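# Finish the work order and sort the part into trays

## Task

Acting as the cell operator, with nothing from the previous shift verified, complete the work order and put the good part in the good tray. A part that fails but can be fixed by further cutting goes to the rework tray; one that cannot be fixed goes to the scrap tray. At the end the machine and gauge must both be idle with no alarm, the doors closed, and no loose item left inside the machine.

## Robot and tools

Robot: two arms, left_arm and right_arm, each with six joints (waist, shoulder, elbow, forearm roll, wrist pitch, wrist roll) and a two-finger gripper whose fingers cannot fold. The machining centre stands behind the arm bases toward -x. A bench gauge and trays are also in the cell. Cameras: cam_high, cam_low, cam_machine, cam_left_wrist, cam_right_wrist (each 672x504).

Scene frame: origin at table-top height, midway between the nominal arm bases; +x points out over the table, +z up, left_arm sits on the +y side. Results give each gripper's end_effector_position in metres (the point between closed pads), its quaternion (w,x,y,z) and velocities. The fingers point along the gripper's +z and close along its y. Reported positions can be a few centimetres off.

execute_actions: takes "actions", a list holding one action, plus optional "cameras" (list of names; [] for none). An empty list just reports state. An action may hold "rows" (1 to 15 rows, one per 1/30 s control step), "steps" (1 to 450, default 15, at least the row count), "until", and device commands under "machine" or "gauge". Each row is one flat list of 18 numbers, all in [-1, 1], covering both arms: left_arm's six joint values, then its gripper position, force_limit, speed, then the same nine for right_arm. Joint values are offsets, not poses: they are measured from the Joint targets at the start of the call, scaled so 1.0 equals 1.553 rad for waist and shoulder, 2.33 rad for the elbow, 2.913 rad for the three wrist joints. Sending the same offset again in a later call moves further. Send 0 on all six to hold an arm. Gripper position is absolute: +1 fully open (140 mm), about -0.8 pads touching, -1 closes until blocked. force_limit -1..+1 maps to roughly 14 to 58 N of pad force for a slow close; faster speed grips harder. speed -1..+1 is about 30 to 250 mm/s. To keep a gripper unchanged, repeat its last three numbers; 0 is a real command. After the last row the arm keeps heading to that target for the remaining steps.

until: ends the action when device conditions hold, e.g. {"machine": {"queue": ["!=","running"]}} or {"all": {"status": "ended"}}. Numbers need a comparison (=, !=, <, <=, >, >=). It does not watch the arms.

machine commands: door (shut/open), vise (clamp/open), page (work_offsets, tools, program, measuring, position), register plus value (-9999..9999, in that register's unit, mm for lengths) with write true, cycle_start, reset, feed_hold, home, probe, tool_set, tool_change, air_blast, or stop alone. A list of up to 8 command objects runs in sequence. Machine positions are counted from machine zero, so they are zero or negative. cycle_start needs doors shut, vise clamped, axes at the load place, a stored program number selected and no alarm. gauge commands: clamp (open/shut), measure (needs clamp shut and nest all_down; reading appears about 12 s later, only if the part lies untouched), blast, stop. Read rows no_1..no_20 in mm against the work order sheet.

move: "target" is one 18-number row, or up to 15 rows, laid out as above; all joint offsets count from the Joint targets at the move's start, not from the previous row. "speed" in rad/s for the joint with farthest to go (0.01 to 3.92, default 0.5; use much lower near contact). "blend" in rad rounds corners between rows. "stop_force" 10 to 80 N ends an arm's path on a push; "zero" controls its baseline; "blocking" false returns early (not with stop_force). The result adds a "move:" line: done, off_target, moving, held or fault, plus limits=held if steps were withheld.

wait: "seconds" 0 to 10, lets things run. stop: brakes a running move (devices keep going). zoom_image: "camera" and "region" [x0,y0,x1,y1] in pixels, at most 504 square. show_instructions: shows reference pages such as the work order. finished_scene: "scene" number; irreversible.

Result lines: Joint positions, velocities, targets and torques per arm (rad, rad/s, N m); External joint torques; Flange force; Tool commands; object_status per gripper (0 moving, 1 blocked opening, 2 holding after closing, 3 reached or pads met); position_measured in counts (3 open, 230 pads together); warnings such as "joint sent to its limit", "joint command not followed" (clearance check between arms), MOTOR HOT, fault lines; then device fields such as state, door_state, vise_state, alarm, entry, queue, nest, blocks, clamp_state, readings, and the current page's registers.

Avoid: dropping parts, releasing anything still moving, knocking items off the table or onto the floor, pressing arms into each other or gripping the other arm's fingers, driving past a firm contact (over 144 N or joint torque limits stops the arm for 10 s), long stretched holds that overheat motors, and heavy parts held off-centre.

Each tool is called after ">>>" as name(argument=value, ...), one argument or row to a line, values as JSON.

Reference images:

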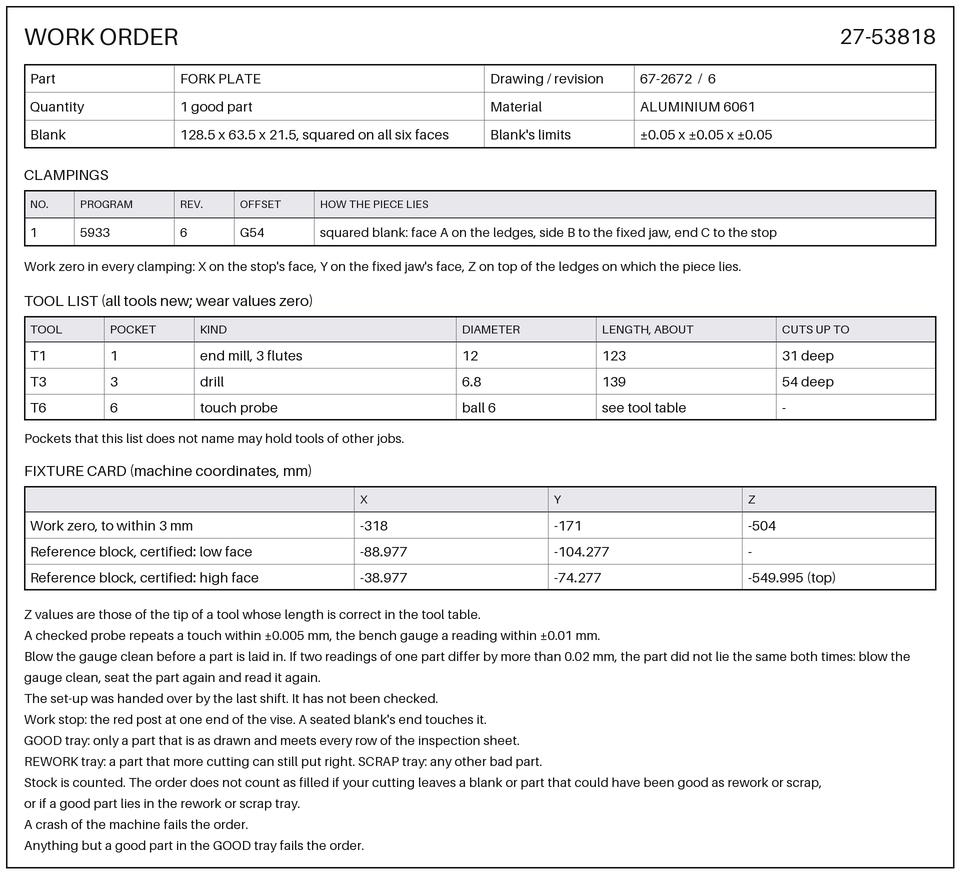

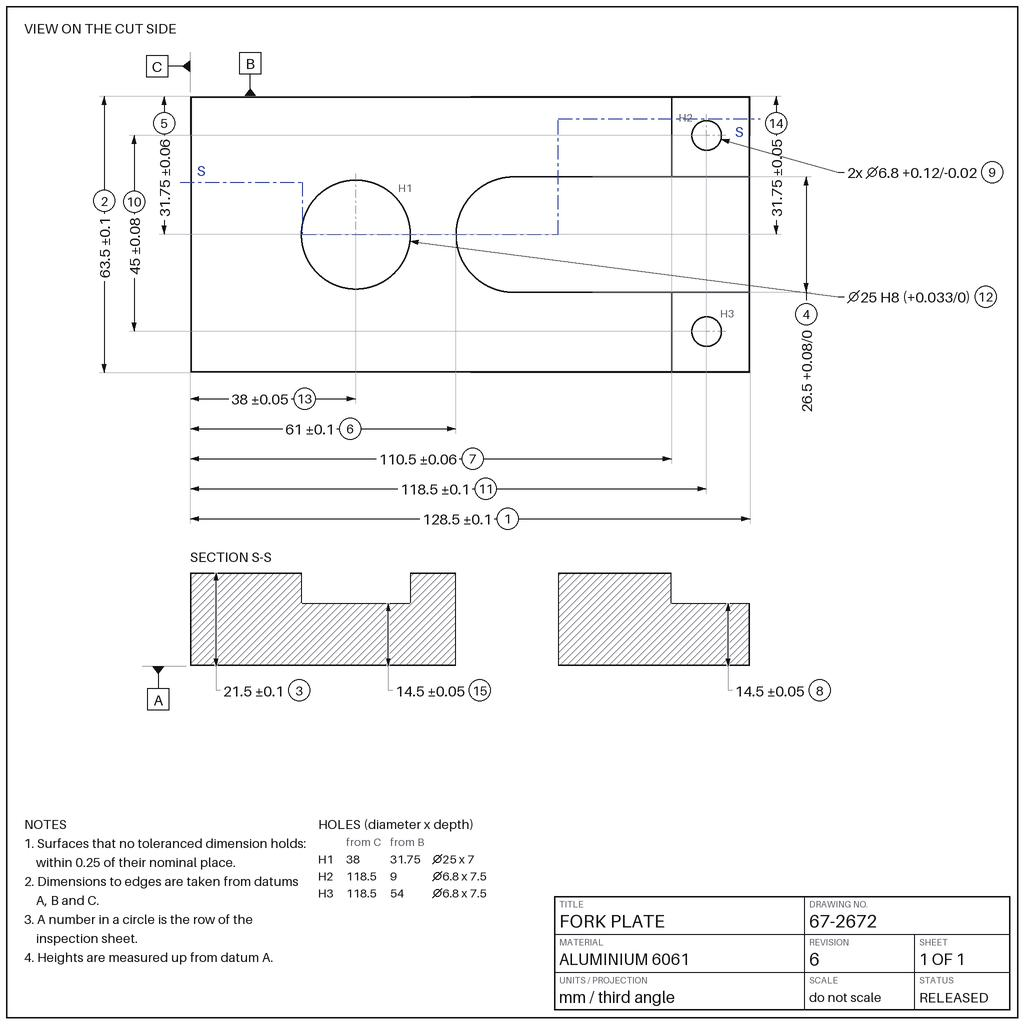

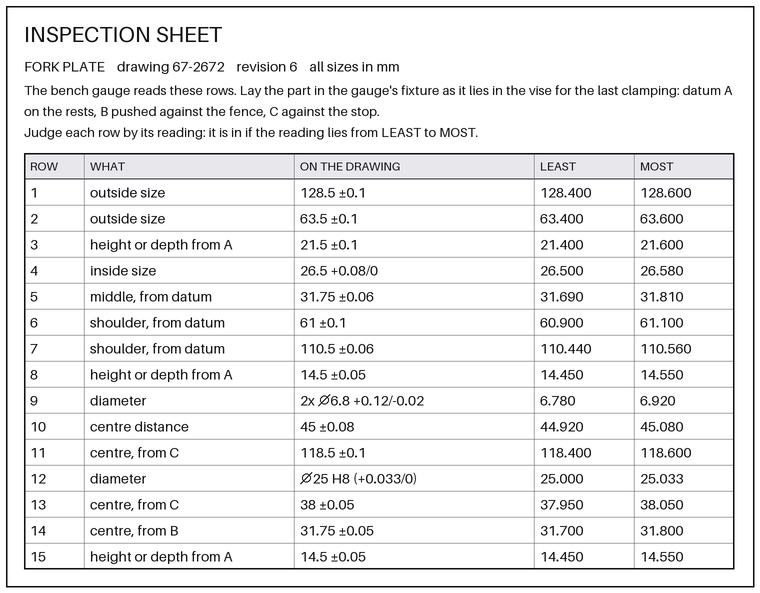

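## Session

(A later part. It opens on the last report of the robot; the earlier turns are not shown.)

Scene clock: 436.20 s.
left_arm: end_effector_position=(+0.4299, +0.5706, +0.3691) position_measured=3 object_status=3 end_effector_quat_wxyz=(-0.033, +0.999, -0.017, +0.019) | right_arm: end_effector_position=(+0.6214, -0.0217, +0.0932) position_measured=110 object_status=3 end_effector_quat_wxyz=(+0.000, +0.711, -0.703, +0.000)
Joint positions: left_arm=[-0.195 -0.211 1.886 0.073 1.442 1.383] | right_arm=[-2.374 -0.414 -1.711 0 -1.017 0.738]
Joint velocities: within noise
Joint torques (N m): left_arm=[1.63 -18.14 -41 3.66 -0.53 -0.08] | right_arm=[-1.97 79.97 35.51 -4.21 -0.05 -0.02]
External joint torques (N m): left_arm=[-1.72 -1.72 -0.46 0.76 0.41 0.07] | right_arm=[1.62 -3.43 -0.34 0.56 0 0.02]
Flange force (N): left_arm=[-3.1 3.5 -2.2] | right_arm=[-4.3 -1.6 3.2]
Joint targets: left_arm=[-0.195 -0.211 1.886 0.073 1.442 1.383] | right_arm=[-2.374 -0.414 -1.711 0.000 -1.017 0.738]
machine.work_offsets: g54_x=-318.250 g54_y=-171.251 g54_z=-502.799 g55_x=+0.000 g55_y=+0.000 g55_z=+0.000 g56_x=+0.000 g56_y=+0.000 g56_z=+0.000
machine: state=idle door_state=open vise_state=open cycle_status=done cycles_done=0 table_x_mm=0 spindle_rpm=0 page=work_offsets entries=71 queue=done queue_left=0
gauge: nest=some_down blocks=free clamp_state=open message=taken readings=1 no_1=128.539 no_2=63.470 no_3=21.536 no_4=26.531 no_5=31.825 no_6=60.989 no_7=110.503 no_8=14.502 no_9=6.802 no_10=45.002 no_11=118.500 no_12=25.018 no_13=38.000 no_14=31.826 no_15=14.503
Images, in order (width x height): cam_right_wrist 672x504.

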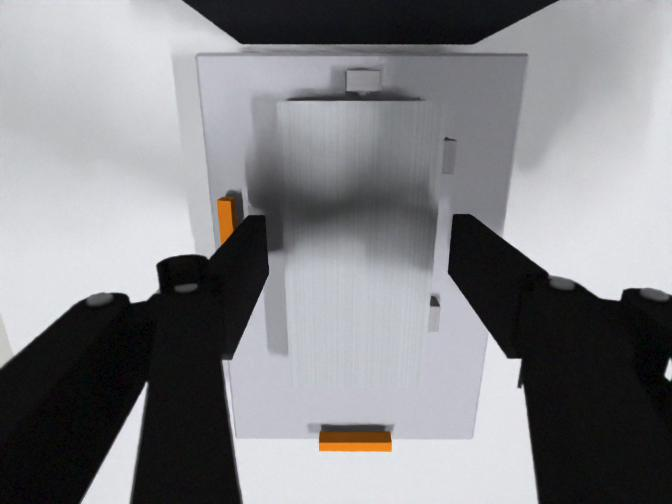

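>>> move(
  target=[0,0,0,0,0,0,1,1,1,0,0.0500,0.0433,0,-0.0612,0,0.15,0,-1],
  speed=0.12,
  cameras=[],
)

>>> execute_actions(
  actions=[
    {"gauge":{"clamp":"shut"},"steps":150,"until":{"gauge":{"clamp_state":"shut"}}},
  ],
  cameras=[],
)

>>> execute_actions(
  actions=[
    {"gauge":{"measure":true},"steps":420,"until":{"gauge":{"readings":[">",1]}}},
  ],
  cameras=["cam_right_wrist"],
)

Scene clock: 442.63 s.
left_arm: end_effector_position=(+0.4299, +0.5706, +0.3691) position_measured=3 object_status=3 end_effector_quat_wxyz=(-0.033, +0.999, -0.017, +0.019) | right_arm: end_effector_position=(+0.6214, -0.0217, +0.2000) position_measured=110 object_status=3 end_effector_quat_wxyz=(+0.000, +0.711, -0.703, +0.000)
Joint positions: left_arm=[-0.195 -0.211 1.886 0.073 1.442 1.383] | right_arm=[-2.374 -0.337 -1.61 0 -1.195 0.738]
Joint velocities: within noise
Joint torques (N m): left_arm=[1.98 -18.24 -41 3.66 -0.57 -0.1] | right_arm=[-1.84 76.6 38.74 -4.48 0.37 0.04]
External joint torques (N m): left_arm=[-2.08 -1.65 -0.45 0.76 0.45 0.1] | right_arm=[1.47 -4.21 -0.24 0.47 -0.41 -0.04]
Flange force (N): left_arm=[-3.1 4.3 -2.3] | right_arm=[-5.3 -3.3 2.1]
Joint targets: left_arm=[-0.195 -0.211 1.886 0.073 1.442 1.383] | right_arm=[-2.374 -0.337 -1.610 0.000 -1.195 0.738]
machine.work_offsets: g54_x=-318.250 g54_y=-171.251 g54_z=-502.799 g55_x=+0.000 g55_y=+0.000 g55_z=+0.000 g56_x=+0.000 g56_y=+0.000 g56_z=+0.000
machine: state=idle door_state=open vise_state=open cycle_status=done cycles_done=0 table_x_mm=0 spindle_rpm=0 page=work_offsets entries=71 queue=done queue_left=0
gauge: nest=some_down blocks=free clamp_state=open message=taken readings=1 no_1=128.539 no_2=63.470 no_3=21.536 no_4=26.531 no_5=31.825 no_6=60.989 no_7=110.503 no_8=14.502 no_9=6.802 no_10=45.002 no_11=118.500 no_12=25.018 no_13=38.000 no_14=31.826 no_15=14.503
move: done
No camera images: "cameras" was empty.

Scene clock: 446.07 s.
left_arm: end_effector_position=(+0.4299, +0.5706, +0.3691) position_measured=3 object_status=3 end_effector_quat_wxyz=(-0.033, +0.999, -0.017, +0.019) | right_arm: end_effector_position=(+0.6214, -0.0217, +0.2000) position_measured=110 object_status=3 end_effector_quat_wxyz=(+0.000, +0.711, -0.703, +0.000)
Joint positions: left_arm=[-0.195 -0.211 1.886 0.073 1.442 1.383] | right_arm=[-2.374 -0.337 -1.61 0 -1.195 0.738]
Joint velocities: within noise
Joint torques (N m): left_arm=[1.51 -17.6 -40.97 3.67 -0.56 -0.08] | right_arm=[-1.8 75.62 39.06 -4.49 0.06 0.04]
External joint torques (N m): left_arm=[-1.59 -2.27 -0.49 0.76 0.44 0.08] | right_arm=[1.39 -2.84 -0.44 0.48 -0.1 -0.04]
Flange force (N): left_arm=[-3.9 3.1 -2.4] | right_arm=[-3.5 -1.4 2.0]
Joint targets: left_arm=[-0.195 -0.211 1.886 0.073 1.442 1.383] | right_arm=[-2.374 -0.337 -1.610 0.000 -1.195 0.738]
Tool commands: left_gripper/position=+1.0 left_gripper/force_limit=+1.0 left_gripper/speed=+1.0 right_gripper/position=+0.15 right_gripper/force_limit=+0.0 right_gripper/speed=-1.0
machine.work_offsets: g54_x=-318.250 g54_y=-171.251 g54_z=-502.799 g55_x=+0.000 g55_y=+0.000 g55_z=+0.000 g56_x=+0.000 g56_y=+0.000 g56_z=+0.000
machine: state=idle door_state=open vise_state=open cycle_status=done cycles_done=0 table_x_mm=0 spindle_rpm=0 page=work_offsets entries=71 queue=done queue_left=0
gauge: nest=all_down blocks=all clamp_state=shut message=taken readings=1 no_1=128.539 no_2=63.470 no_3=21.536 no_4=26.531 no_5=31.825 no_6=60.989 no_7=110.503 no_8=14.502 no_9=6.802 no_10=45.002 no_11=118.500 no_12=25.018 no_13=38.000 no_14=31.826 no_15=14.503
No camera images: "cameras" was empty.

Scene clock: 458.27 s.
left_arm: end_effector_position=(+0.4299, +0.5706, +0.3691) position_measured=3 object_status=3 end_effector_quat_wxyz=(-0.033, +0.999, -0.017, +0.019) | right_arm: end_effector_position=(+0.6214, -0.0217, +0.2000) position_measured=110 object_status=3 end_effector_quat_wxyz=(+0.000, +0.711, -0.703, +0.000)
Joint positions: left_arm=[-0.195 -0.211 1.886 0.073 1.442 1.383] | right_arm=[-2.374 -0.337 -1.61 0 -1.195 0.738]
Joint velocities: within noise
Joint torques (N m): left_arm=[1.55 -18.07 -40.98 3.72 -0.55 -0.11] | right_arm=[-2.23 75.45 38.58 -4.52 0.03 0.02]
External joint torques (N m): left_arm=[-1.64 -1.85 -0.47 0.7 0.44 0.11] | right_arm=[1.74 -3.1 -0.12 0.51 -0.08 -0.02]
Flange force (N): left_arm=[-3.3 3.3 -2.3] | right_arm=[-4.6 -1.8 1.8]
Joint targets: left_arm=[-0.195 -0.211 1.886 0.073 1.442 1.383] | right_arm=[-2.374 -0.337 -1.610 0.000 -1.195 0.738]
Tool commands: left_gripper/position=+1.0 left_gripper/force_limit=+1.0 left_gripper/speed=+1.0 right_gripper/position=+0.15 right_gripper/force_limit=+0.0 right_gripper/speed=-1.0
machine.work_offsets: g54_x=-318.250 g54_y=-171.251 g54_z=-502.799 g55_x=+0.000 g55_y=+0.000 g55_z=+0.000 g56_x=+0.000 g56_y=+0.000 g56_z=+0.000
machine: state=idle door_state=open vise_state=open cycle_status=done cycles_done=0 table_x_mm=0 spindle_rpm=0 page=work_offsets entries=71 queue=done queue_left=0
gauge: nest=all_down blocks=all clamp_state=shut message=taken readings=2 no_1=128.474 no_2=63.486 no_3=21.464 no_7=128.476 no_8=21.464 no_15=21.464
Images, in order (width x height): cam_right_wrist 672x504.

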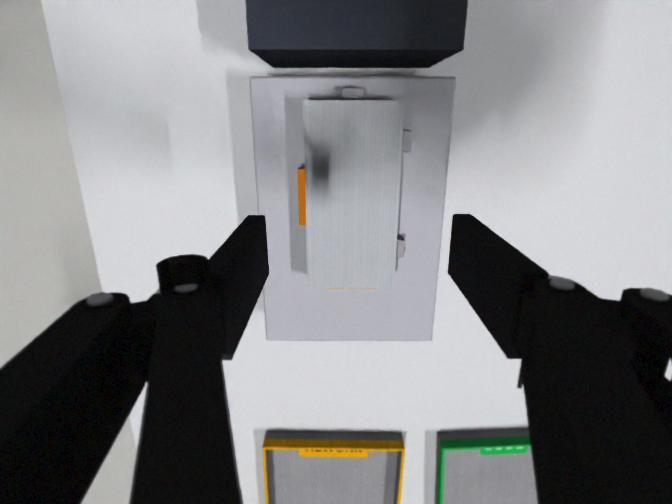

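>>> execute_actions(
  actions=[
    {"gauge":{"clamp":"open"},"steps":90,"until":{"gauge":{"clamp_state":"open"}}},
  ],
  cameras=[],
)

>>> move(
  target=[0,0,0,0,0,0,1,1,1,0.00094,-0.0484,-0.0437,0,0.0607,0.0005,0.15,0,-1],
  speed=0.12,
  stop_force=15,
  cameras=[],
)

>>> execute_actions(
  actions=[
    {"rows":[[0,0,0,0,0,0,1,1,1,0,0,0,0,0,0,-1,0,-1]],"steps":40},
  ],
  cameras=["cam_right_wrist"],
)

Scene clock: 472.70 s.
left_arm: end_effector_position=(+0.4299, +0.5706, +0.3691) position_measured=3 object_status=3 end_effector_quat_wxyz=(-0.033, +0.999, -0.017, +0.019) | right_arm: end_effector_position=(+0.6214, -0.0217, +0.2000) position_measured=110 object_status=3 end_effector_quat_wxyz=(+0.000, +0.711, -0.703, +0.000)
Joint positions: left_arm=[-0.195 -0.211 1.886 0.073 1.442 1.383] | right_arm=[-2.374 -0.337 -1.61 0 -1.195 0.738]
Joint velocities: within noise
Joint torques (N m): left_arm=[1.48 -18.07 -40.96 3.68 -0.53 -0.03] | right_arm=[-1.89 75.03 38.79 -4.58 -0.04 0.04]
External joint torques (N m): left_arm=[-1.53 -1.84 -0.5 0.75 0.41 0.03] | right_arm=[1.77 -2.42 -0.19 0.57 0 -0.04]
Flange force (N): left_arm=[-3.2 3.2 -2.2] | right_arm=[-3.8 -0.9 1.6]
Joint targets: left_arm=[-0.195 -0.211 1.886 0.073 1.442 1.383] | right_arm=[-2.374 -0.337 -1.610 0.000 -1.195 0.738]
Tool commands: left_gripper/position=+1.0 left_gripper/force_limit=+1.0 left_gripper/speed=+1.0 right_gripper/position=+0.15 right_gripper/force_limit=+0.0 right_gripper/speed=-1.0
machine.work_offsets: g54_x=-318.250 g54_y=-171.251 g54_z=-502.799 g55_x=+0.000 g55_y=+0.000 g55_z=+0.000 g56_x=+0.000 g56_y=+0.000 g56_z=+0.000
machine: state=idle door_state=open vise_state=open cycle_status=done cycles_done=0 table_x_mm=0 spindle_rpm=0 page=work_offsets entries=71 queue=done queue_left=0
gauge: nest=all_down blocks=all clamp_state=between message=taken readings=2 no_1=128.474 no_2=63.486 no_3=21.464 no_7=128.476 no_8=21.464 no_15=21.464
No camera images: "cameras" was empty.

Scene clock: 475.03 s.
left_arm: end_effector_position=(+0.4299, +0.5706, +0.3691) position_measured=3 object_status=3 end_effector_quat_wxyz=(-0.033, +0.999, -0.017, +0.019) | right_arm: end_effector_position=(+0.6201, -0.0215, +0.0946) position_measured=110 object_status=3 end_effector_quat_wxyz=(+0.000, +0.711, -0.703, +0.000)
Joint positions: left_arm=[-0.195 -0.211 1.886 0.073 1.442 1.383] | right_arm=[-2.373 -0.412 -1.712 0 -1.018 0.739]
Joint velocities: within noise
Joint torques (N m): left_arm=[1.68 -18.16 -40.69 3.73 -0.51 -0.04] | right_arm=[-1.69 79.71 35.4 -4.15 -0.01 0]
External joint torques (N m): left_arm=[-1.78 -1.71 -0.78 0.7 0.39 0.04] | right_arm=[1.57 -3.44 -0.18 0.49 -0.04 0]
Flange force (N): left_arm=[-2.7 3.7 -2.7] | right_arm=[-4.4 -2.0 3.0]
Joint targets: left_arm=[-0.195 -0.211 1.886 0.073 1.442 1.383] | right_arm=[-2.373 -0.412 -1.712 0.000 -1.018 0.739]
machine.work_offsets: g54_x=-318.250 g54_y=-171.251 g54_z=-502.799 g55_x=+0.000 g55_y=+0.000 g55_z=+0.000 g56_x=+0.000 g56_y=+0.000 g56_z=+0.000
machine: state=idle door_state=open vise_state=open cycle_status=done cycles_done=0 table_x_mm=0 spindle_rpm=0 page=work_offsets entries=71 queue=done queue_left=0
gauge: nest=all_down blocks=all clamp_state=open message=taken readings=2 no_1=128.474 no_2=63.486 no_3=21.464 no_7=128.476 no_8=21.464 no_15=21.464
move: done
No camera images: "cameras" was empty.

Scene clock: 476.57 s.
left_arm: end_effector_position=(+0.4299, +0.5706, +0.3691) position_measured=3 object_status=3 end_effector_quat_wxyz=(-0.033, +0.999, -0.017, +0.019) | right_arm: end_effector_position=(+0.6201, -0.0215, +0.0946) position_measured=136 object_status=2 end_effector_quat_wxyz=(+0.000, +0.711, -0.703, +0.000)
Joint positions: left_arm=[-0.195 -0.211 1.886 0.073 1.442 1.383] | right_arm=[-2.373 -0.412 -1.712 0 -1.018 0.739]
Joint velocities: within noise
Joint torques (N m): left_arm=[1.55 -17.8 -41.08 3.64 -0.56 -0.07] | right_arm=[3.52 61.62 25.75 -2.41 0.86 -0.67]
External joint torques (N m): left_arm=[-1.65 -2.06 -0.38 0.78 0.44 0.07] | right_arm=[-3.61 14.91 9.54 -1.25 -0.91 0.67]
Flange force (N): left_arm=[-3.8 3.3 -2.2] | right_arm=[2.9 -2.8 -21.9]
Joint targets: left_arm=[-0.195 -0.211 1.886 0.073 1.442 1.383] | right_arm=[-2.373 -0.412 -1.712 0.000 -1.018 0.739]
machine.work_offsets: g54_x=-318.250 g54_y=-171.251 g54_z=-502.799 g55_x=+0.000 g55_y=+0.000 g55_z=+0.000 g56_x=+0.000 g56_y=+0.000 g56_z=+0.000
machine: state=idle door_state=open vise_state=open cycle_status=done cycles_done=0 table_x_mm=0 spindle_rpm=0 page=work_offsets entries=71 queue=done queue_left=0
gauge: nest=all_down blocks=all clamp_state=open message=taken readings=2 no_1=128.474 no_2=63.486 no_3=21.464 no_7=128.476 no_8=21.464 no_15=21.464
Images, in order (width x height): cam_right_wrist 672x504.

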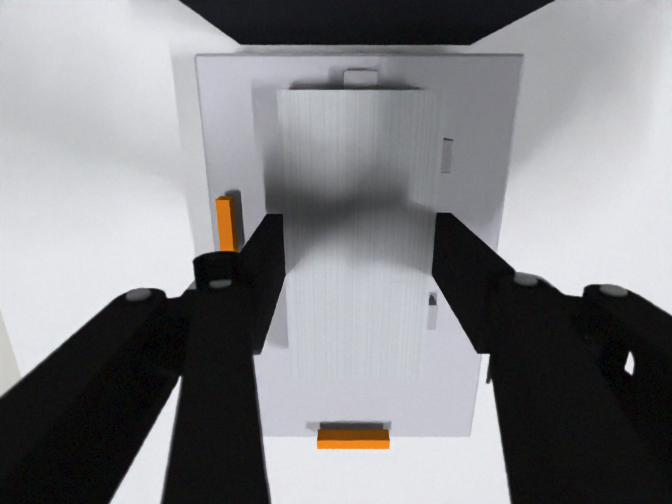

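>>> move(
  target=[
    [0,0,0,0,0,0,1,1,1,0,0.0484,0.0436,0,-0.0607,0,-1,0,-1],
    [0,0,0,0,0,0,1,1,1,0.62661,0.39193,-0.0297,0,-0.18464,0.33441,-1,0,-1],
  ],
  speed=[0.12,0.6],
  cameras=["cam_machine","cam_right_wrist"],
)

Scene clock: 490.60 s.
left_arm: end_effector_position=(+0.4299, +0.5706, +0.3691) position_measured=3 object_status=3 end_effector_quat_wxyz=(-0.033, +0.999, -0.017, +0.019) | right_arm: end_effector_position=(+0.0344, -0.0520, +0.4206) position_measured=136 object_status=2 end_effector_quat_wxyz=(-0.001, +0.711, -0.703, -0.001)
Joint positions: left_arm=[-0.195 -0.211 1.886 0.073 1.442 1.383] | right_arm=[-1.399 0.197 -1.781 0 -1.556 1.713]
Joint velocities: within noise
Joint torques (N m): left_arm=[1.64 -17.99 -40.94 3.65 -0.58 -0.07] | right_arm=[-2.57 26.32 44.38 -4.75 0.04 0]
External joint torques (N m): left_arm=[-1.76 -1.83 -0.5 0.76 0.46 0.07] | right_arm=[2.54 -4.7 -2.92 0.51 -0.09 0]
Flange force (N): left_arm=[-3.3 3.6 -2.4] | right_arm=[-3.1 6.0 5.1]
Joint targets: left_arm=[-0.195 -0.211 1.886 0.073 1.442 1.383] | right_arm=[-1.399 0.197 -1.781 0.000 -1.556 1.713]
machine.work_offsets: g54_x=-318.250 g54_y=-171.251 g54_z=-502.799 g55_x=+0.000 g55_y=+0.000 g55_z=+0.000 g56_x=+0.000 g56_y=+0.000 g56_z=+0.000
machine: state=idle door_state=open vise_state=open cycle_status=done cycles_done=0 table_x_mm=0 spindle_rpm=0 page=work_offsets entries=71 queue=done queue_left=0
gauge: nest=all_up blocks=free clamp_state=open message=taken readings=2 no_1=128.474 no_2=63.486 no_3=21.464 no_7=128.476 no_8=21.464 no_15=21.464
move: done
Images, in order (width x height): cam_machine 672x504, cam_right_wrist 672x504.

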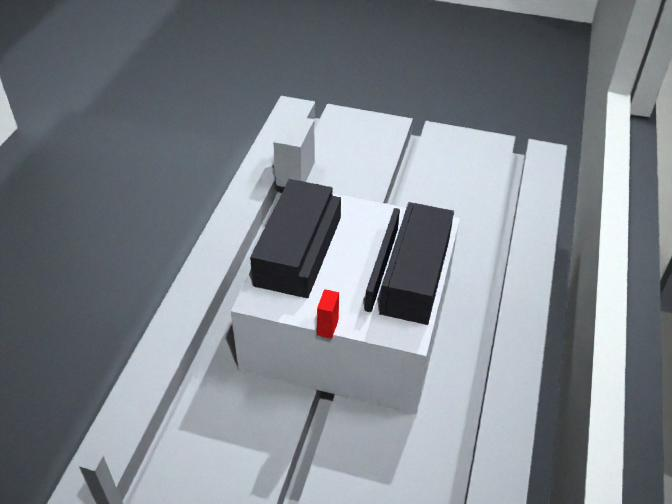

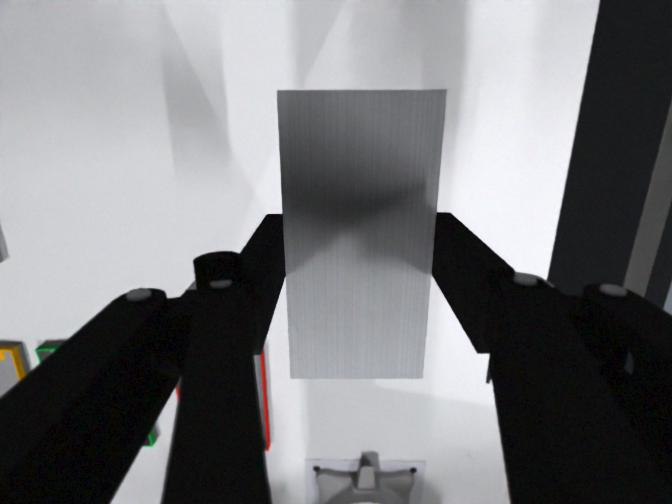

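>>> move(
  target=[
    [0,0,0,0,0,0,1,1,1,0.6188,-0.2840,0.1399,0,0.0388,0.3299,-1,0,-1],
    [0,0,0,0,0,0,1,1,1,0.64666,-0.52406,0.3279,0,0.01657,0.34458,-1,0,-1],
  ],
  speed=[0.5,0.25],
  cameras=["cam_machine","cam_right_wrist"],
)

Scene clock: 499.10 s.
left_arm: end_effector_position=(+0.4299, +0.5706, +0.3691) position_measured=3 object_status=3 end_effector_quat_wxyz=(-0.033, +0.999, -0.017, +0.019) | right_arm: end_effector_position=(-0.7585, -0.0912, +0.2904) position_measured=136 object_status=2 end_effector_quat_wxyz=(+0.000, +0.711, -0.703, +0.000)
Joint positions: left_arm=[-0.195 -0.211 1.886 0.073 1.442 1.383] | right_arm=[-0.395 -0.617 -1.017 0 -1.508 2.717]
Joint velocities: within noise
Joint torques (N m): left_arm=[1.73 -17.79 -40.77 3.68 -0.62 -0.04] | right_arm=[-0.95 108.83 44.45 -4.65 0.11 0.06]
External joint torques (N m): left_arm=[-1.81 -2.12 -0.69 0.74 0.5 0.04] | right_arm=[0.99 -7.93 -3.02 0.44 -0.14 -0.06]
Flange force (N): left_arm=[-3.5 3.8 -2.8] | right_arm=[-1.7 5.6 5.5]
Joint targets: left_arm=[-0.195 -0.211 1.886 0.073 1.442 1.383] | right_arm=[-0.395 -0.617 -1.017 0.000 -1.508 2.717]
machine.work_offsets: g54_x=-318.250 g54_y=-171.251 g54_z=-502.799 g55_x=+0.000 g55_y=+0.000 g55_z=+0.000 g56_x=+0.000 g56_y=+0.000 g56_z=+0.000
machine: state=idle door_state=open vise_state=open cycle_status=done cycles_done=0 table_x_mm=0 spindle_rpm=0 page=work_offsets entries=71 queue=done queue_left=0
gauge: nest=all_up blocks=free clamp_state=open message=taken readings=2 no_1=128.474 no_2=63.486 no_3=21.464 no_7=128.476 no_8=21.464 no_15=21.464
move: done
Images, in order (width x height): cam_machine 672x504, cam_right_wrist 672x504.

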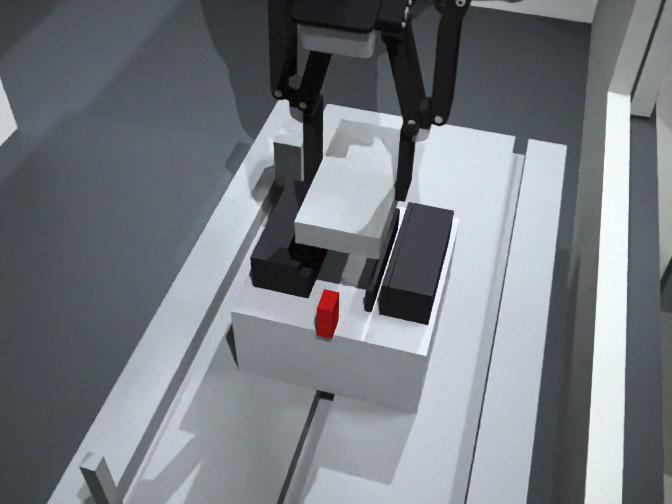

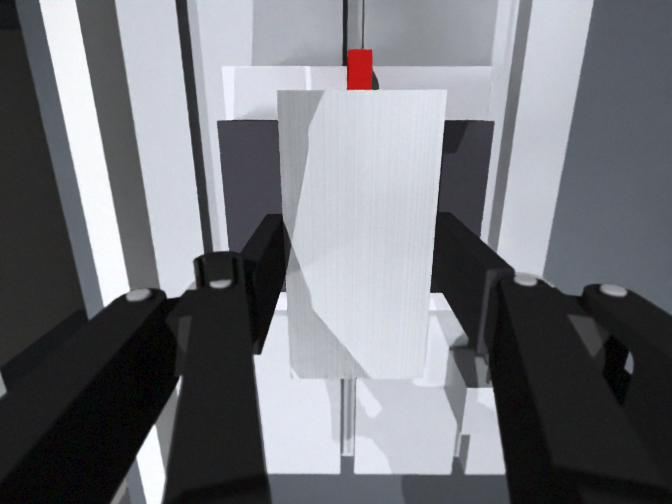

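>>> move(
  target=[0,0,0,0,0,0,1,1,1,0,-0.00442,-0.02456,0,0.0220,0,-1,0,-1],
  speed=0.04,
  stop_force=13,
  cameras=["cam_machine","cam_right_wrist"],
)

>>> zoom_image(
  camera="cam_right_wrist",
  region=[200, 10, 520, 250],
)

>>> zoom_image(
  camera="cam_machine",
  region=[220, 120, 500, 360],
)

Scene clock: 508.03 s.
left_arm: end_effector_position=(+0.4299, +0.5706, +0.3691) position_measured=3 object_status=3 end_effector_quat_wxyz=(-0.033, +0.999, -0.017, +0.019) | right_arm: end_effector_position=(-0.7586, -0.0912, +0.2522) position_measured=136 object_status=2 end_effector_quat_wxyz=(+0.000, +0.711, -0.703, +0.000)
Joint positions: left_arm=[-0.195 -0.211 1.886 0.073 1.442 1.383] | right_arm=[-0.395 -0.624 -1.074 0 -1.443 2.717]
Joint velocities: within noise
Joint torques (N m): left_arm=[2.19 -17.94 -40.85 3.65 -0.57 -0.06] | right_arm=[-1.68 109.19 43.81 -4.74 0.08 0.02]
External joint torques (N m): left_arm=[-2.29 -1.96 -0.61 0.77 0.45 0.06] | right_arm=[1.92 -8.31 -2.75 0.57 -0.11 -0.02]
Flange force (N): left_arm=[-3.6 4.8 -2.6] | right_arm=[-1.2 7.1 5.7]
Joint targets: left_arm=[-0.195 -0.211 1.886 0.073 1.442 1.383] | right_arm=[-0.395 -0.624 -1.074 0.000 -1.443 2.717]
machine.work_offsets: g54_x=-318.250 g54_y=-171.251 g54_z=-502.799 g55_x=+0.000 g55_y=+0.000 g55_z=+0.000 g56_x=+0.000 g56_y=+0.000 g56_z=+0.000
machine: state=idle door_state=open vise_state=open cycle_status=done cycles_done=0 table_x_mm=0 spindle_rpm=0 page=work_offsets entries=71 queue=done queue_left=0
gauge: nest=all_up blocks=free clamp_state=open message=taken readings=2 no_1=128.474 no_2=63.486 no_3=21.464 no_7=128.476 no_8=21.464 no_15=21.464
move: done
Images, in order (width x height): cam_machine 672x504, cam_right_wrist 672x504.

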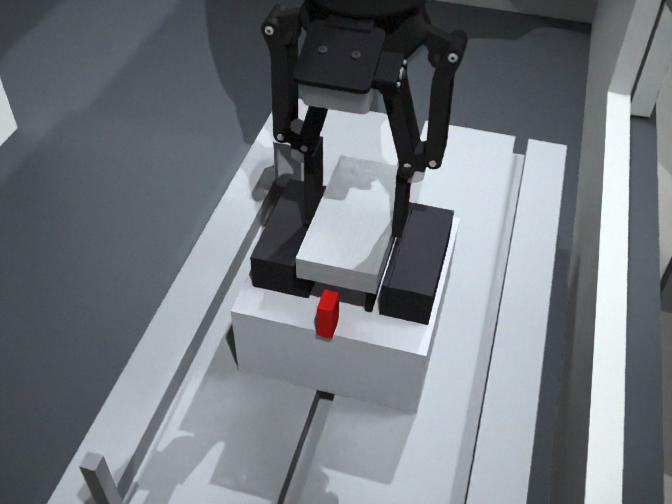

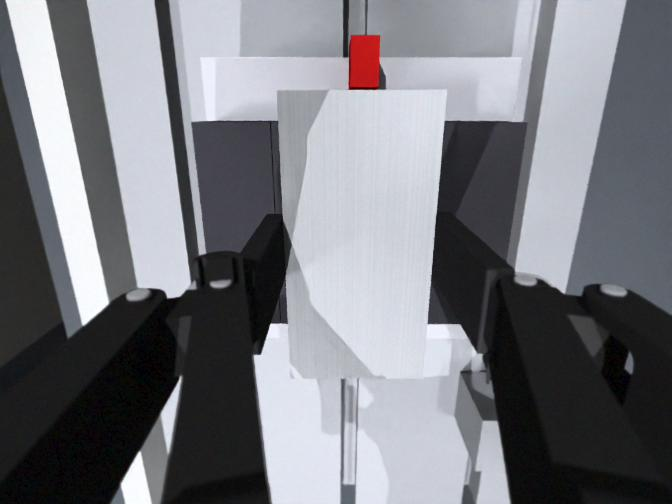

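Scaled by 1.575 from the camera's 672x504 image, which has a finer 960x720 frame.

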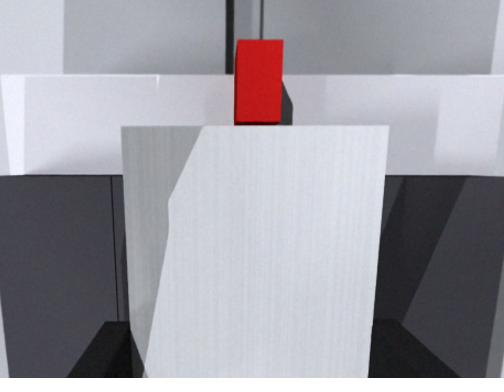

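Scaled by 1.800 from the camera's 672x504 image, which has a finer 960x720 frame.

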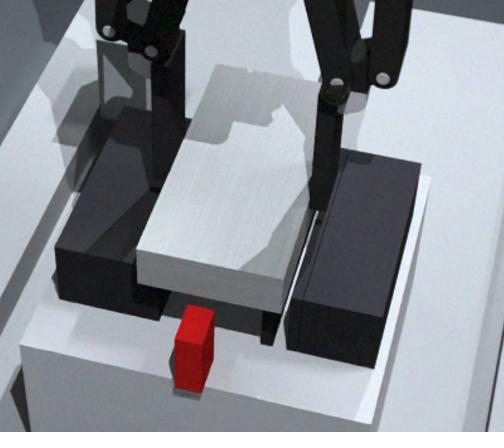

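>>> move(
  target=[
    [0,0,0,0,0,0,1,1,1,-0.00046,0.00156,-0.00173,0,0.00055,-0.00024,-1,0,-1],
    [0,0,0,0,0,0,1,1,1,-0.00046,-0.00111,-0.01122,0,0.00957,-0.00024,-1,0,-1],
  ],
  speed=[0.012,0.014],
  stop_force=12,
  cameras=["cam_machine","cam_right_wrist"],
)

Scene clock: 519.63 s.
left_arm: end_effector_position=(+0.4299, +0.5706, +0.3691) position_measured=3 object_status=3 end_effector_quat_wxyz=(-0.033, +0.999, -0.017, +0.019) | right_arm: end_effector_position=(-0.7572, -0.0911, +0.2401) position_measured=136 object_status=2 end_effector_quat_wxyz=(+0.000, +0.711, -0.703, +0.000)
Joint positions: left_arm=[-0.195 -0.211 1.886 0.073 1.442 1.383] | right_arm=[-0.395 -0.625 -1.095 0 -1.422 2.716]
Joint velocities: within noise
Joint torques (N m): left_arm=[1.65 -17.82 -40.94 3.72 -0.55 -0.05] | right_arm=[-0.39 86.29 33.64 -5.1 2.26 0.02]
External joint torques (N m): left_arm=[-1.75 -2.08 -0.53 0.7 0.43 0.05] | right_arm=[0.29 14.9 7.41 0.92 -2.29 -0.02]
Flange force (N): left_arm=[-3.6 3.6 -2.4] | right_arm=[1.2 -1.7 -17.8]
Joint targets: left_arm=[-0.195 -0.211 1.886 0.073 1.442 1.383] | right_arm=[-0.395 -0.625 -1.095 0.000 -1.422 2.716]
machine.work_offsets: g54_x=-318.250 g54_y=-171.251 g54_z=-502.799 g55_x=+0.000 g55_y=+0.000 g55_z=+0.000 g56_x=+0.000 g56_y=+0.000 g56_z=+0.000
machine: state=idle door_state=open vise_state=open cycle_status=done cycles_done=0 table_x_mm=0 spindle_rpm=0 page=work_offsets entries=71 queue=done queue_left=0
gauge: nest=all_up blocks=free clamp_state=open message=taken readings=2 no_1=128.474 no_2=63.486 no_3=21.464 no_7=128.476 no_8=21.464 no_15=21.464
move: contact (right_arm); path passed 1 of 2 targets
Images, in order (width x height): cam_machine 672x504, cam_right_wrist 672x504.

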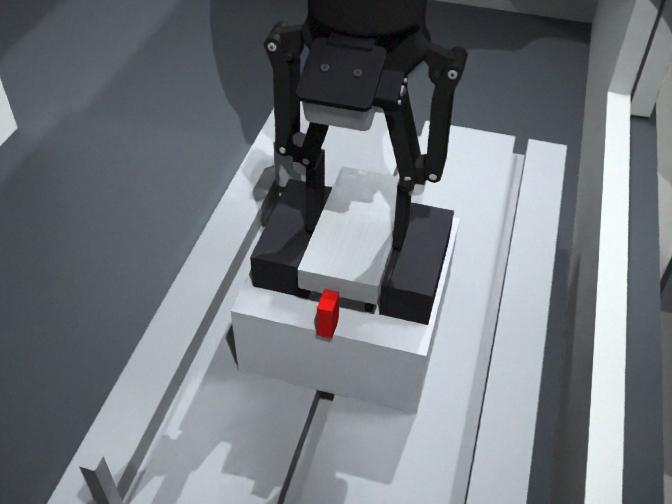

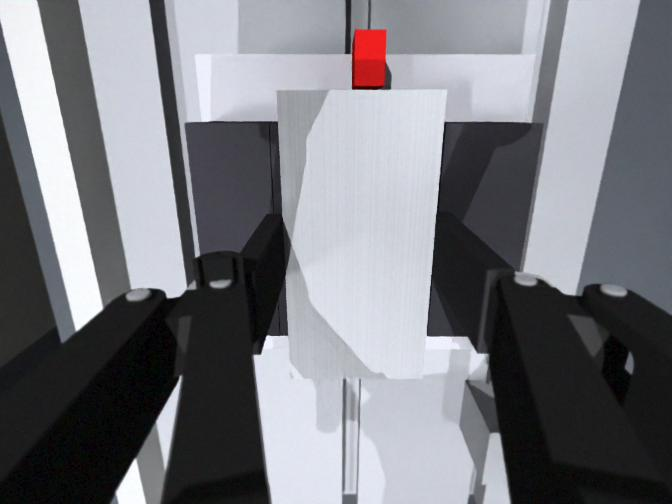

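>>> move(
  target=[0,0,0,0,0,0,1,1,1,0,0.00007,0.00043,0,-0.00038,0,-1,0,-1],
  speed=0.02,
  cameras=[],
)

>>> move(
  target=[0,0,0,0,0,0,1,1,1,0.00379,0.00301,-0.00332,0,0.00105,0.00202,-1,0,-1],
  speed=0.01,
  stop_force=15,
  cameras=[],
)

Scene clock: 525.43 s.
left_arm: end_effector_position=(+0.4299, +0.5706, +0.3691) position_measured=3 object_status=3 end_effector_quat_wxyz=(-0.033, +0.999, -0.017, +0.019) | right_arm: end_effector_position=(-0.7572, -0.0910, +0.2407) position_measured=136 object_status=2 end_effector_quat_wxyz=(+0.000, +0.711, -0.703, +0.000)
Joint positions: left_arm=[-0.195 -0.211 1.886 0.073 1.442 1.383] | right_arm=[-0.395 -0.625 -1.094 0 -1.423 2.716]
Joint velocities: within noise
Joint torques (N m): left_arm=[1.83 -18.3 -40.92 3.69 -0.51 -0.01] | right_arm=[-1.68 109.06 44.07 -4.68 0 0.03]
External joint torques (N m): left_arm=[-1.9 -1.55 -0.54 0.73 0.38 0] | right_arm=[2.04 -7.74 -2.97 0.52 -0.03 -0.03]
Flange force (N): left_arm=[-2.8 4.1 -2.2] | right_arm=[-0.3 5.5 6.1]
Joint targets: left_arm=[-0.195 -0.211 1.886 0.073 1.442 1.383] | right_arm=[-0.395 -0.625 -1.094 0.000 -1.423 2.716]
machine.work_offsets: g54_x=-318.250 g54_y=-171.251 g54_z=-502.799 g55_x=+0.000 g55_y=+0.000 g55_z=+0.000 g56_x=+0.000 g56_y=+0.000 g56_z=+0.000
machine: state=idle door_state=open vise_state=open cycle_status=done cycles_done=0 table_x_mm=0 spindle_rpm=0 page=work_offsets entries=71 queue=done queue_left=0
gauge: nest=all_up blocks=free clamp_state=open message=taken readings=2 no_1=128.474 no_2=63.486 no_3=21.464 no_7=128.476 no_8=21.464 no_15=21.464
move: done
No camera images: "cameras" was empty.

Scene clock: 526.50 s.
left_arm: end_effector_position=(+0.4299, +0.5706, +0.3691) position_measured=3 object_status=3 end_effector_quat_wxyz=(-0.033, +0.999, -0.017, +0.019) | right_arm: end_effector_position=(-0.7572, -0.0944, +0.2409) position_measured=136 object_status=2 end_effector_quat_wxyz=(+0.000, +0.711, -0.703, +0.000)
Joint positions: left_arm=[-0.195 -0.211 1.886 0.073 1.442 1.383] | right_arm=[-0.392 -0.622 -1.098 0 -1.421 2.72]
Joint velocities: within noise
Joint torques (N m): left_arm=[1.82 -17.76 -40.91 3.71 -0.5 -0.09] | right_arm=[16 106.13 38.61 2.11 -2.58 -0.03]
External joint torques (N m): left_arm=[-1.89 -2.19 -0.56 0.72 0.39 0.09] | right_arm=[-16.11 -5.38 2.38 -6.28 2.56 0.03]
Flange force (N): left_arm=[-3.8 3.8 -2.4] | right_arm=[-22.1 5.1 2.4]
Joint targets: left_arm=[-0.195 -0.211 1.886 0.073 1.442 1.383] | right_arm=[-0.392 -0.622 -1.098 0.000 -1.421 2.720]
machine.work_offsets: g54_x=-318.250 g54_y=-171.251 g54_z=-502.799 g55_x=+0.000 g55_y=+0.000 g55_z=+0.000 g56_x=+0.000 g56_y=+0.000 g56_z=+0.000
machine: state=idle door_state=open vise_state=open cycle_status=done cycles_done=0 table_x_mm=0 spindle_rpm=0 page=work_offsets entries=71 queue=done queue_left=0
gauge: nest=all_up blocks=free clamp_state=open message=taken readings=2 no_1=128.474 no_2=63.486 no_3=21.464 no_7=128.476 no_8=21.464 no_15=21.464
move: contact (right_arm)
No camera images: "cameras" was empty.

>>> move(
  target=[0,0,0,0,0,0,1,1,1,0.00183,-0.00625,0.0069,0,-0.00219,0.00097,-1,0,-1],
  speed=0.01,
  stop_force=15,
  cameras=["cam_right_wrist"],
)

Scene clock: 530.80 s.
left_arm: end_effector_position=(+0.4299, +0.5706, +0.3691) position_measured=3 object_status=3 end_effector_quat_wxyz=(-0.033, +0.999, -0.017, +0.019) | right_arm: end_effector_position=(-0.7596, -0.0945, +0.2408) position_measured=136 object_status=2 end_effector_quat_wxyz=(+0.000, +0.711, -0.703, +0.000)
Joint positions: left_arm=[-0.195 -0.211 1.886 0.073 1.442 1.383] | right_arm=[-0.391 -0.626 -1.092 0 -1.424 2.721]
Joint velocities: within noise
Joint torques (N m): left_arm=[2.09 -17.81 -40.9 3.61 -0.52 -0.08] | right_arm=[22.52 108.12 45.63 5.05 2.12 0.83]
External joint torques (N m): left_arm=[-2.19 -2.05 -0.54 0.81 0.4 0.08] | right_arm=[-22.75 -6.65 -4.51 -9.24 -2.15 -0.83]
Flange force (N): left_arm=[-3.7 4.5 -2.4] | right_arm=[-24.0 -9.6 4.4]
Joint targets: left_arm=[-0.195 -0.211 1.886 0.073 1.442 1.383] | right_arm=[-0.391 -0.626 -1.092 0.000 -1.424 2.721]
machine.work_offsets: g54_x=-318.250 g54_y=-171.251 g54_z=-502.799 g55_x=+0.000 g55_y=+0.000 g55_z=+0.000 g56_x=+0.000 g56_y=+0.000 g56_z=+0.000
machine: state=idle door_state=open vise_state=open cycle_status=done cycles_done=0 table_x_mm=0 spindle_rpm=0 page=work_offsets entries=71 queue=done queue_left=0
gauge: nest=all_up blocks=free clamp_state=open message=taken readings=2 no_1=128.474 no_2=63.486 no_3=21.464 no_7=128.476 no_8=21.464 no_15=21.464
move: contact (right_arm)
Images, in order (width x height): cam_right_wrist 672x504.

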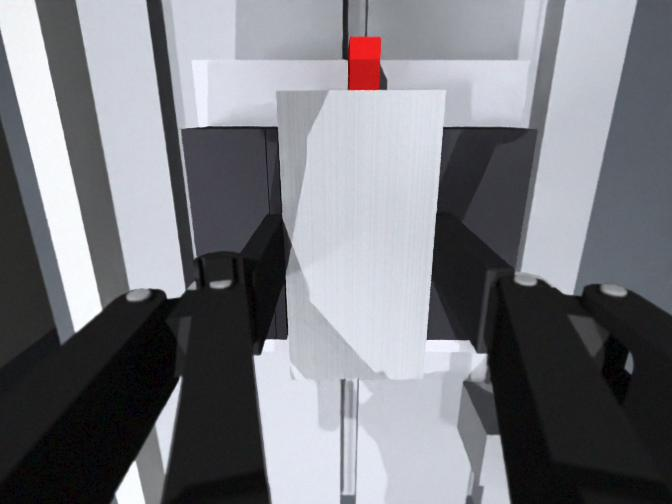

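>>> move(
  target=[0,0,0,0,0,0,1,1,1,0,-0.00015,-0.0009,0,0.0008,0,-1,0,-1],
  speed=0.01,
  stop_force=12,
  cameras=[],
)

>>> execute_actions(
  actions=[
    {"rows":[[0,0,0,0,0,0,1,1,1,0,0,0,0,0,0,0.0,0,-1]],"steps":40},
  ],
  cameras=["cam_machine"],
)

Scene clock: 535.73 s.
left_arm: end_effector_position=(+0.4299, +0.5706, +0.3691) position_measured=3 object_status=3 end_effector_quat_wxyz=(-0.033, +0.999, -0.017, +0.019) | right_arm: end_effector_position=(-0.7596, -0.0945, +0.2403) position_measured=136 object_status=2 end_effector_quat_wxyz=(+0.000, +0.711, -0.703, +0.000)
Joint positions: left_arm=[-0.195 -0.211 1.886 0.073 1.442 1.383] | right_arm=[-0.391 -0.626 -1.093 0 -1.423 2.721]
Joint velocities: within noise
Joint torques (N m): left_arm=[1.37 -17.92 -40.94 3.65 -0.54 -0.07] | right_arm=[25.78 92.57 36.6 6.04 2.09 0.74]
External joint torques (N m): left_arm=[-1.45 -1.95 -0.52 0.78 0.42 0.07] | right_arm=[-25.6 8.84 4.52 -10.21 -2.12 -0.74]
Flange force (N): left_arm=[-3.3 2.9 -2.3] | right_arm=[-26.3 -11.7 -12.0]
Joint targets: left_arm=[-0.195 -0.211 1.886 0.073 1.442 1.383] | right_arm=[-0.391 -0.626 -1.093 0.000 -1.423 2.721]
machine.work_offsets: g54_x=-318.250 g54_y=-171.251 g54_z=-502.799 g55_x=+0.000 g55_y=+0.000 g55_z=+0.000 g56_x=+0.000 g56_y=+0.000 g56_z=+0.000
machine: state=idle door_state=open vise_state=open cycle_status=done cycles_done=0 table_x_mm=0 spindle_rpm=0 page=work_offsets entries=71 queue=done queue_left=0
gauge: nest=all_up blocks=free clamp_state=open message=taken readings=2 no_1=128.474 no_2=63.486 no_3=21.464 no_7=128.476 no_8=21.464 no_15=21.464
move: contact (right_arm)
No camera images: "cameras" was empty.

Scene clock: 537.27 s.
left_arm: end_effector_position=(+0.4299, +0.5706, +0.3691) position_measured=3 object_status=3 end_effector_quat_wxyz=(-0.033, +0.999, -0.017, +0.019) | right_arm: end_effector_position=(-0.7596, -0.0945, +0.2403) position_measured=129 object_status=3 end_effector_quat_wxyz=(+0.000, +0.711, -0.703, +0.000)
Joint positions: left_arm=[-0.195 -0.211 1.886 0.073 1.442 1.383] | right_arm=[-0.391 -0.626 -1.093 0 -1.423 2.721]
Joint velocities: within noise
Joint torques (N m): left_arm=[2.01 -17.92 -40.96 3.66 -0.54 -0.06] | right_arm=[-2.02 104.33 41.18 -4.73 0.05 -0.03]
External joint torques (N m): left_arm=[-2.12 -1.94 -0.5 0.76 0.42 0.05] | right_arm=[2.47 -3.44 -0.21 0.58 -0.08 0.03]
Flange force (N): left_arm=[-3.6 4.5 -2.4] | right_arm=[0.0 6.2 1.1]
Joint targets: left_arm=[-0.195 -0.211 1.886 0.073 1.442 1.383] | right_arm=[-0.391 -0.626 -1.093 0.000 -1.423 2.721]
machine.work_offsets: g54_x=-318.250 g54_y=-171.251 g54_z=-502.799 g55_x=+0.000 g55_y=+0.000 g55_z=+0.000 g56_x=+0.000 g56_y=+0.000 g56_z=+0.000
machine: state=idle door_state=open vise_state=open cycle_status=done cycles_done=0 table_x_mm=0 spindle_rpm=0 page=work_offsets entries=71 queue=done queue_left=0
gauge: nest=all_up blocks=free clamp_state=open message=taken readings=2 no_1=128.474 no_2=63.486 no_3=21.464 no_7=128.476 no_8=21.464 no_15=21.464
Images, in order (width x height): cam_machine 672x504.

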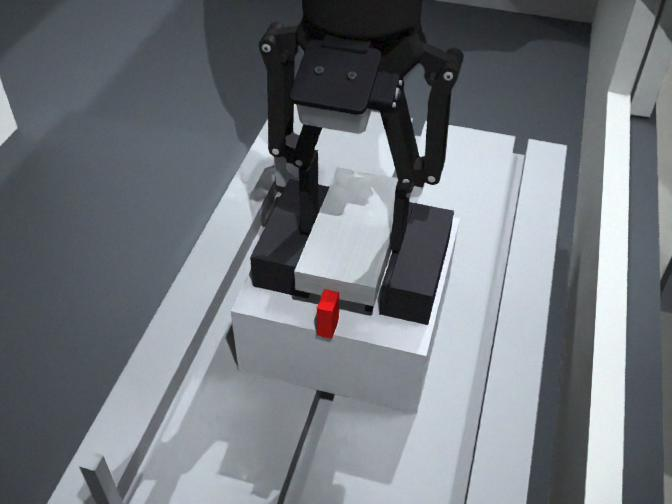

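>>> execute_actions(
  actions=[
    {"rows":[[0,0,0,0,0,0,1,1,1,0,0,0,0,0,0,0.15,0,-1]],"machine":{"vise":"clamp"},"steps":60,"until":{"machine":{"vise_state":"clamped"}}},
  ],
  cameras=["cam_machine"],
)

Scene clock: 539.67 s.
left_arm: end_effector_position=(+0.4299, +0.5706, +0.3691) position_measured=3 object_status=3 end_effector_quat_wxyz=(-0.033, +0.999, -0.017, +0.019) | right_arm: end_effector_position=(-0.7596, -0.0945, +0.2403) position_measured=110 object_status=3 end_effector_quat_wxyz=(+0.000, +0.711, -0.703, +0.000)
Joint positions: left_arm=[-0.195 -0.211 1.886 0.073 1.442 1.383] | right_arm=[-0.391 -0.626 -1.093 0 -1.423 2.721]
Joint velocities: within noise
Joint torques (N m): left_arm=[1.37 -17.55 -41.06 3.64 -0.53 -0.1] | right_arm=[-1.82 105.04 40.95 -4.62 0.06 -0.01]
External joint torques (N m): left_arm=[-1.45 -2.3 -0.39 0.78 0.41 0.1] | right_arm=[2.07 -3.88 0.1 0.45 -0.08 0.01]
Flange force (N): left_arm=[-4.0 2.8 -2.1] | right_arm=[-1.2 7.5 0.8]
Joint targets: left_arm=[-0.195 -0.211 1.886 0.073 1.442 1.383] | right_arm=[-0.391 -0.626 -1.093 0.000 -1.423 2.721]
machine.work_offsets: g54_x=-318.250 g54_y=-171.251 g54_z=-502.799 g55_x=+0.000 g55_y=+0.000 g55_z=+0.000 g56_x=+0.000 g56_y=+0.000 g56_z=+0.000
machine: state=idle door_state=open vise_state=clamped cycle_status=done cycles_done=0 table_x_mm=0 spindle_rpm=0 page=work_offsets entries=71 queue=running queue_left=0
gauge: nest=all_up blocks=free clamp_state=open message=taken readings=2 no_1=128.474 no_2=63.486 no_3=21.464 no_7=128.476 no_8=21.464 no_15=21.464
Images, in order (width x height): cam_machine 672x504.

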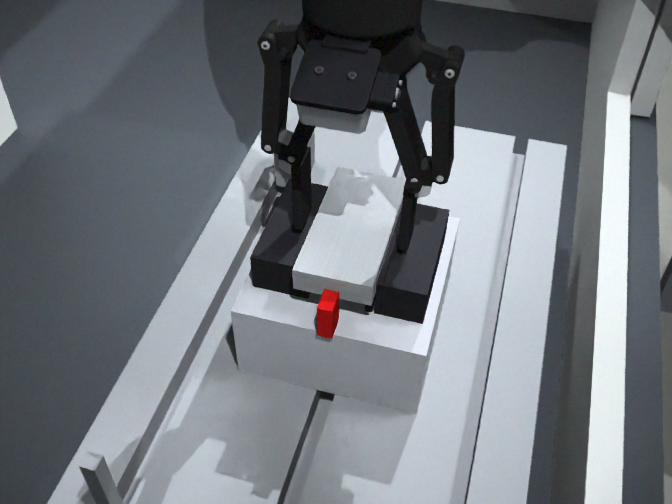

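>>> move(
  target=[
    [0,0,0,0,0,0,1,1,1,0,0.0052,0.0326,0,-0.0289,0,0.15,0,-1],
    [0,0,0,0,0,0,1,1,1,-0.0303,0.2460,-0.1554,0,-0.0069,-0.0161,0.15,0,-1],
    [0,0,0,0,0,0,1,1,1,-0.6497,0.5299,-0.2953,0,-0.0457,-0.3460,0.15,0,-1],
  ],
  speed=[0.06,0.3,0.6],
  blend=[0,0.08,0],
  cameras=["cam_machine"],
)

Scene clock: 548.53 s.
left_arm: end_effector_position=(+0.4299, +0.5706, +0.3691) position_measured=3 object_status=3 end_effector_quat_wxyz=(-0.033, +0.999, -0.017, +0.019) | right_arm: end_effector_position=(+0.0348, -0.0521, +0.4208) position_measured=110 object_status=3 end_effector_quat_wxyz=(-0.001, +0.711, -0.703, -0.001)
Joint positions: left_arm=[-0.195 -0.211 1.886 0.073 1.442 1.383] | right_arm=[-1.4 0.198 -1.781 0 -1.556 1.713]
Joint velocities: within noise
Joint torques (N m): left_arm=[1.82 -18 -41.04 3.69 -0.56 -0.11] | right_arm=[-0.25 24.68 41.34 -4.81 -0.07 0.09]
External joint torques (N m): left_arm=[-1.89 -1.89 -0.42 0.73 0.43 0.11] | right_arm=[0.03 -2.7 0.22 0.54 0.01 -0.09]
Flange force (N): left_arm=[-3.5 3.8 -2.2] | right_arm=[-4.8 0.2 -0.3]
Joint targets: left_arm=[-0.195 -0.211 1.886 0.073 1.442 1.383] | right_arm=[-1.400 0.198 -1.781 0.000 -1.556 1.713]
machine.work_offsets: g54_x=-318.250 g54_y=-171.251 g54_z=-502.799 g55_x=+0.000 g55_y=+0.000 g55_z=+0.000 g56_x=+0.000 g56_y=+0.000 g56_z=+0.000
machine: state=idle door_state=open vise_state=clamped cycle_status=done cycles_done=0 table_x_mm=0 spindle_rpm=0 page=work_offsets entries=71 queue=done queue_left=0
gauge: nest=all_up blocks=free clamp_state=open message=taken readings=2 no_1=128.474 no_2=63.486 no_3=21.464 no_7=128.476 no_8=21.464 no_15=21.464
move: done
Images, in order (width x height): cam_machine 672x504.

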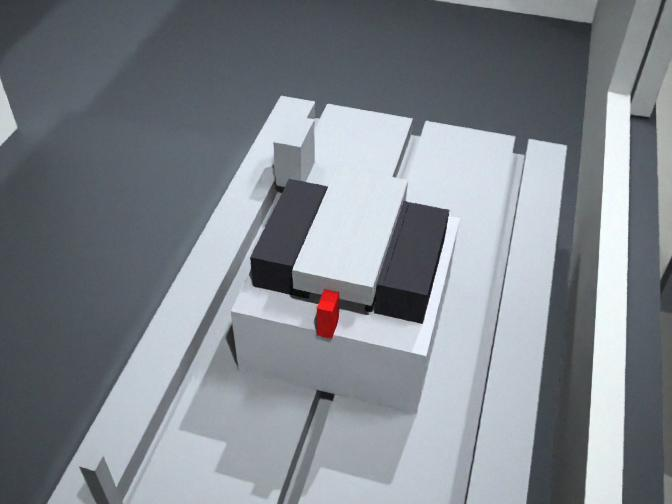

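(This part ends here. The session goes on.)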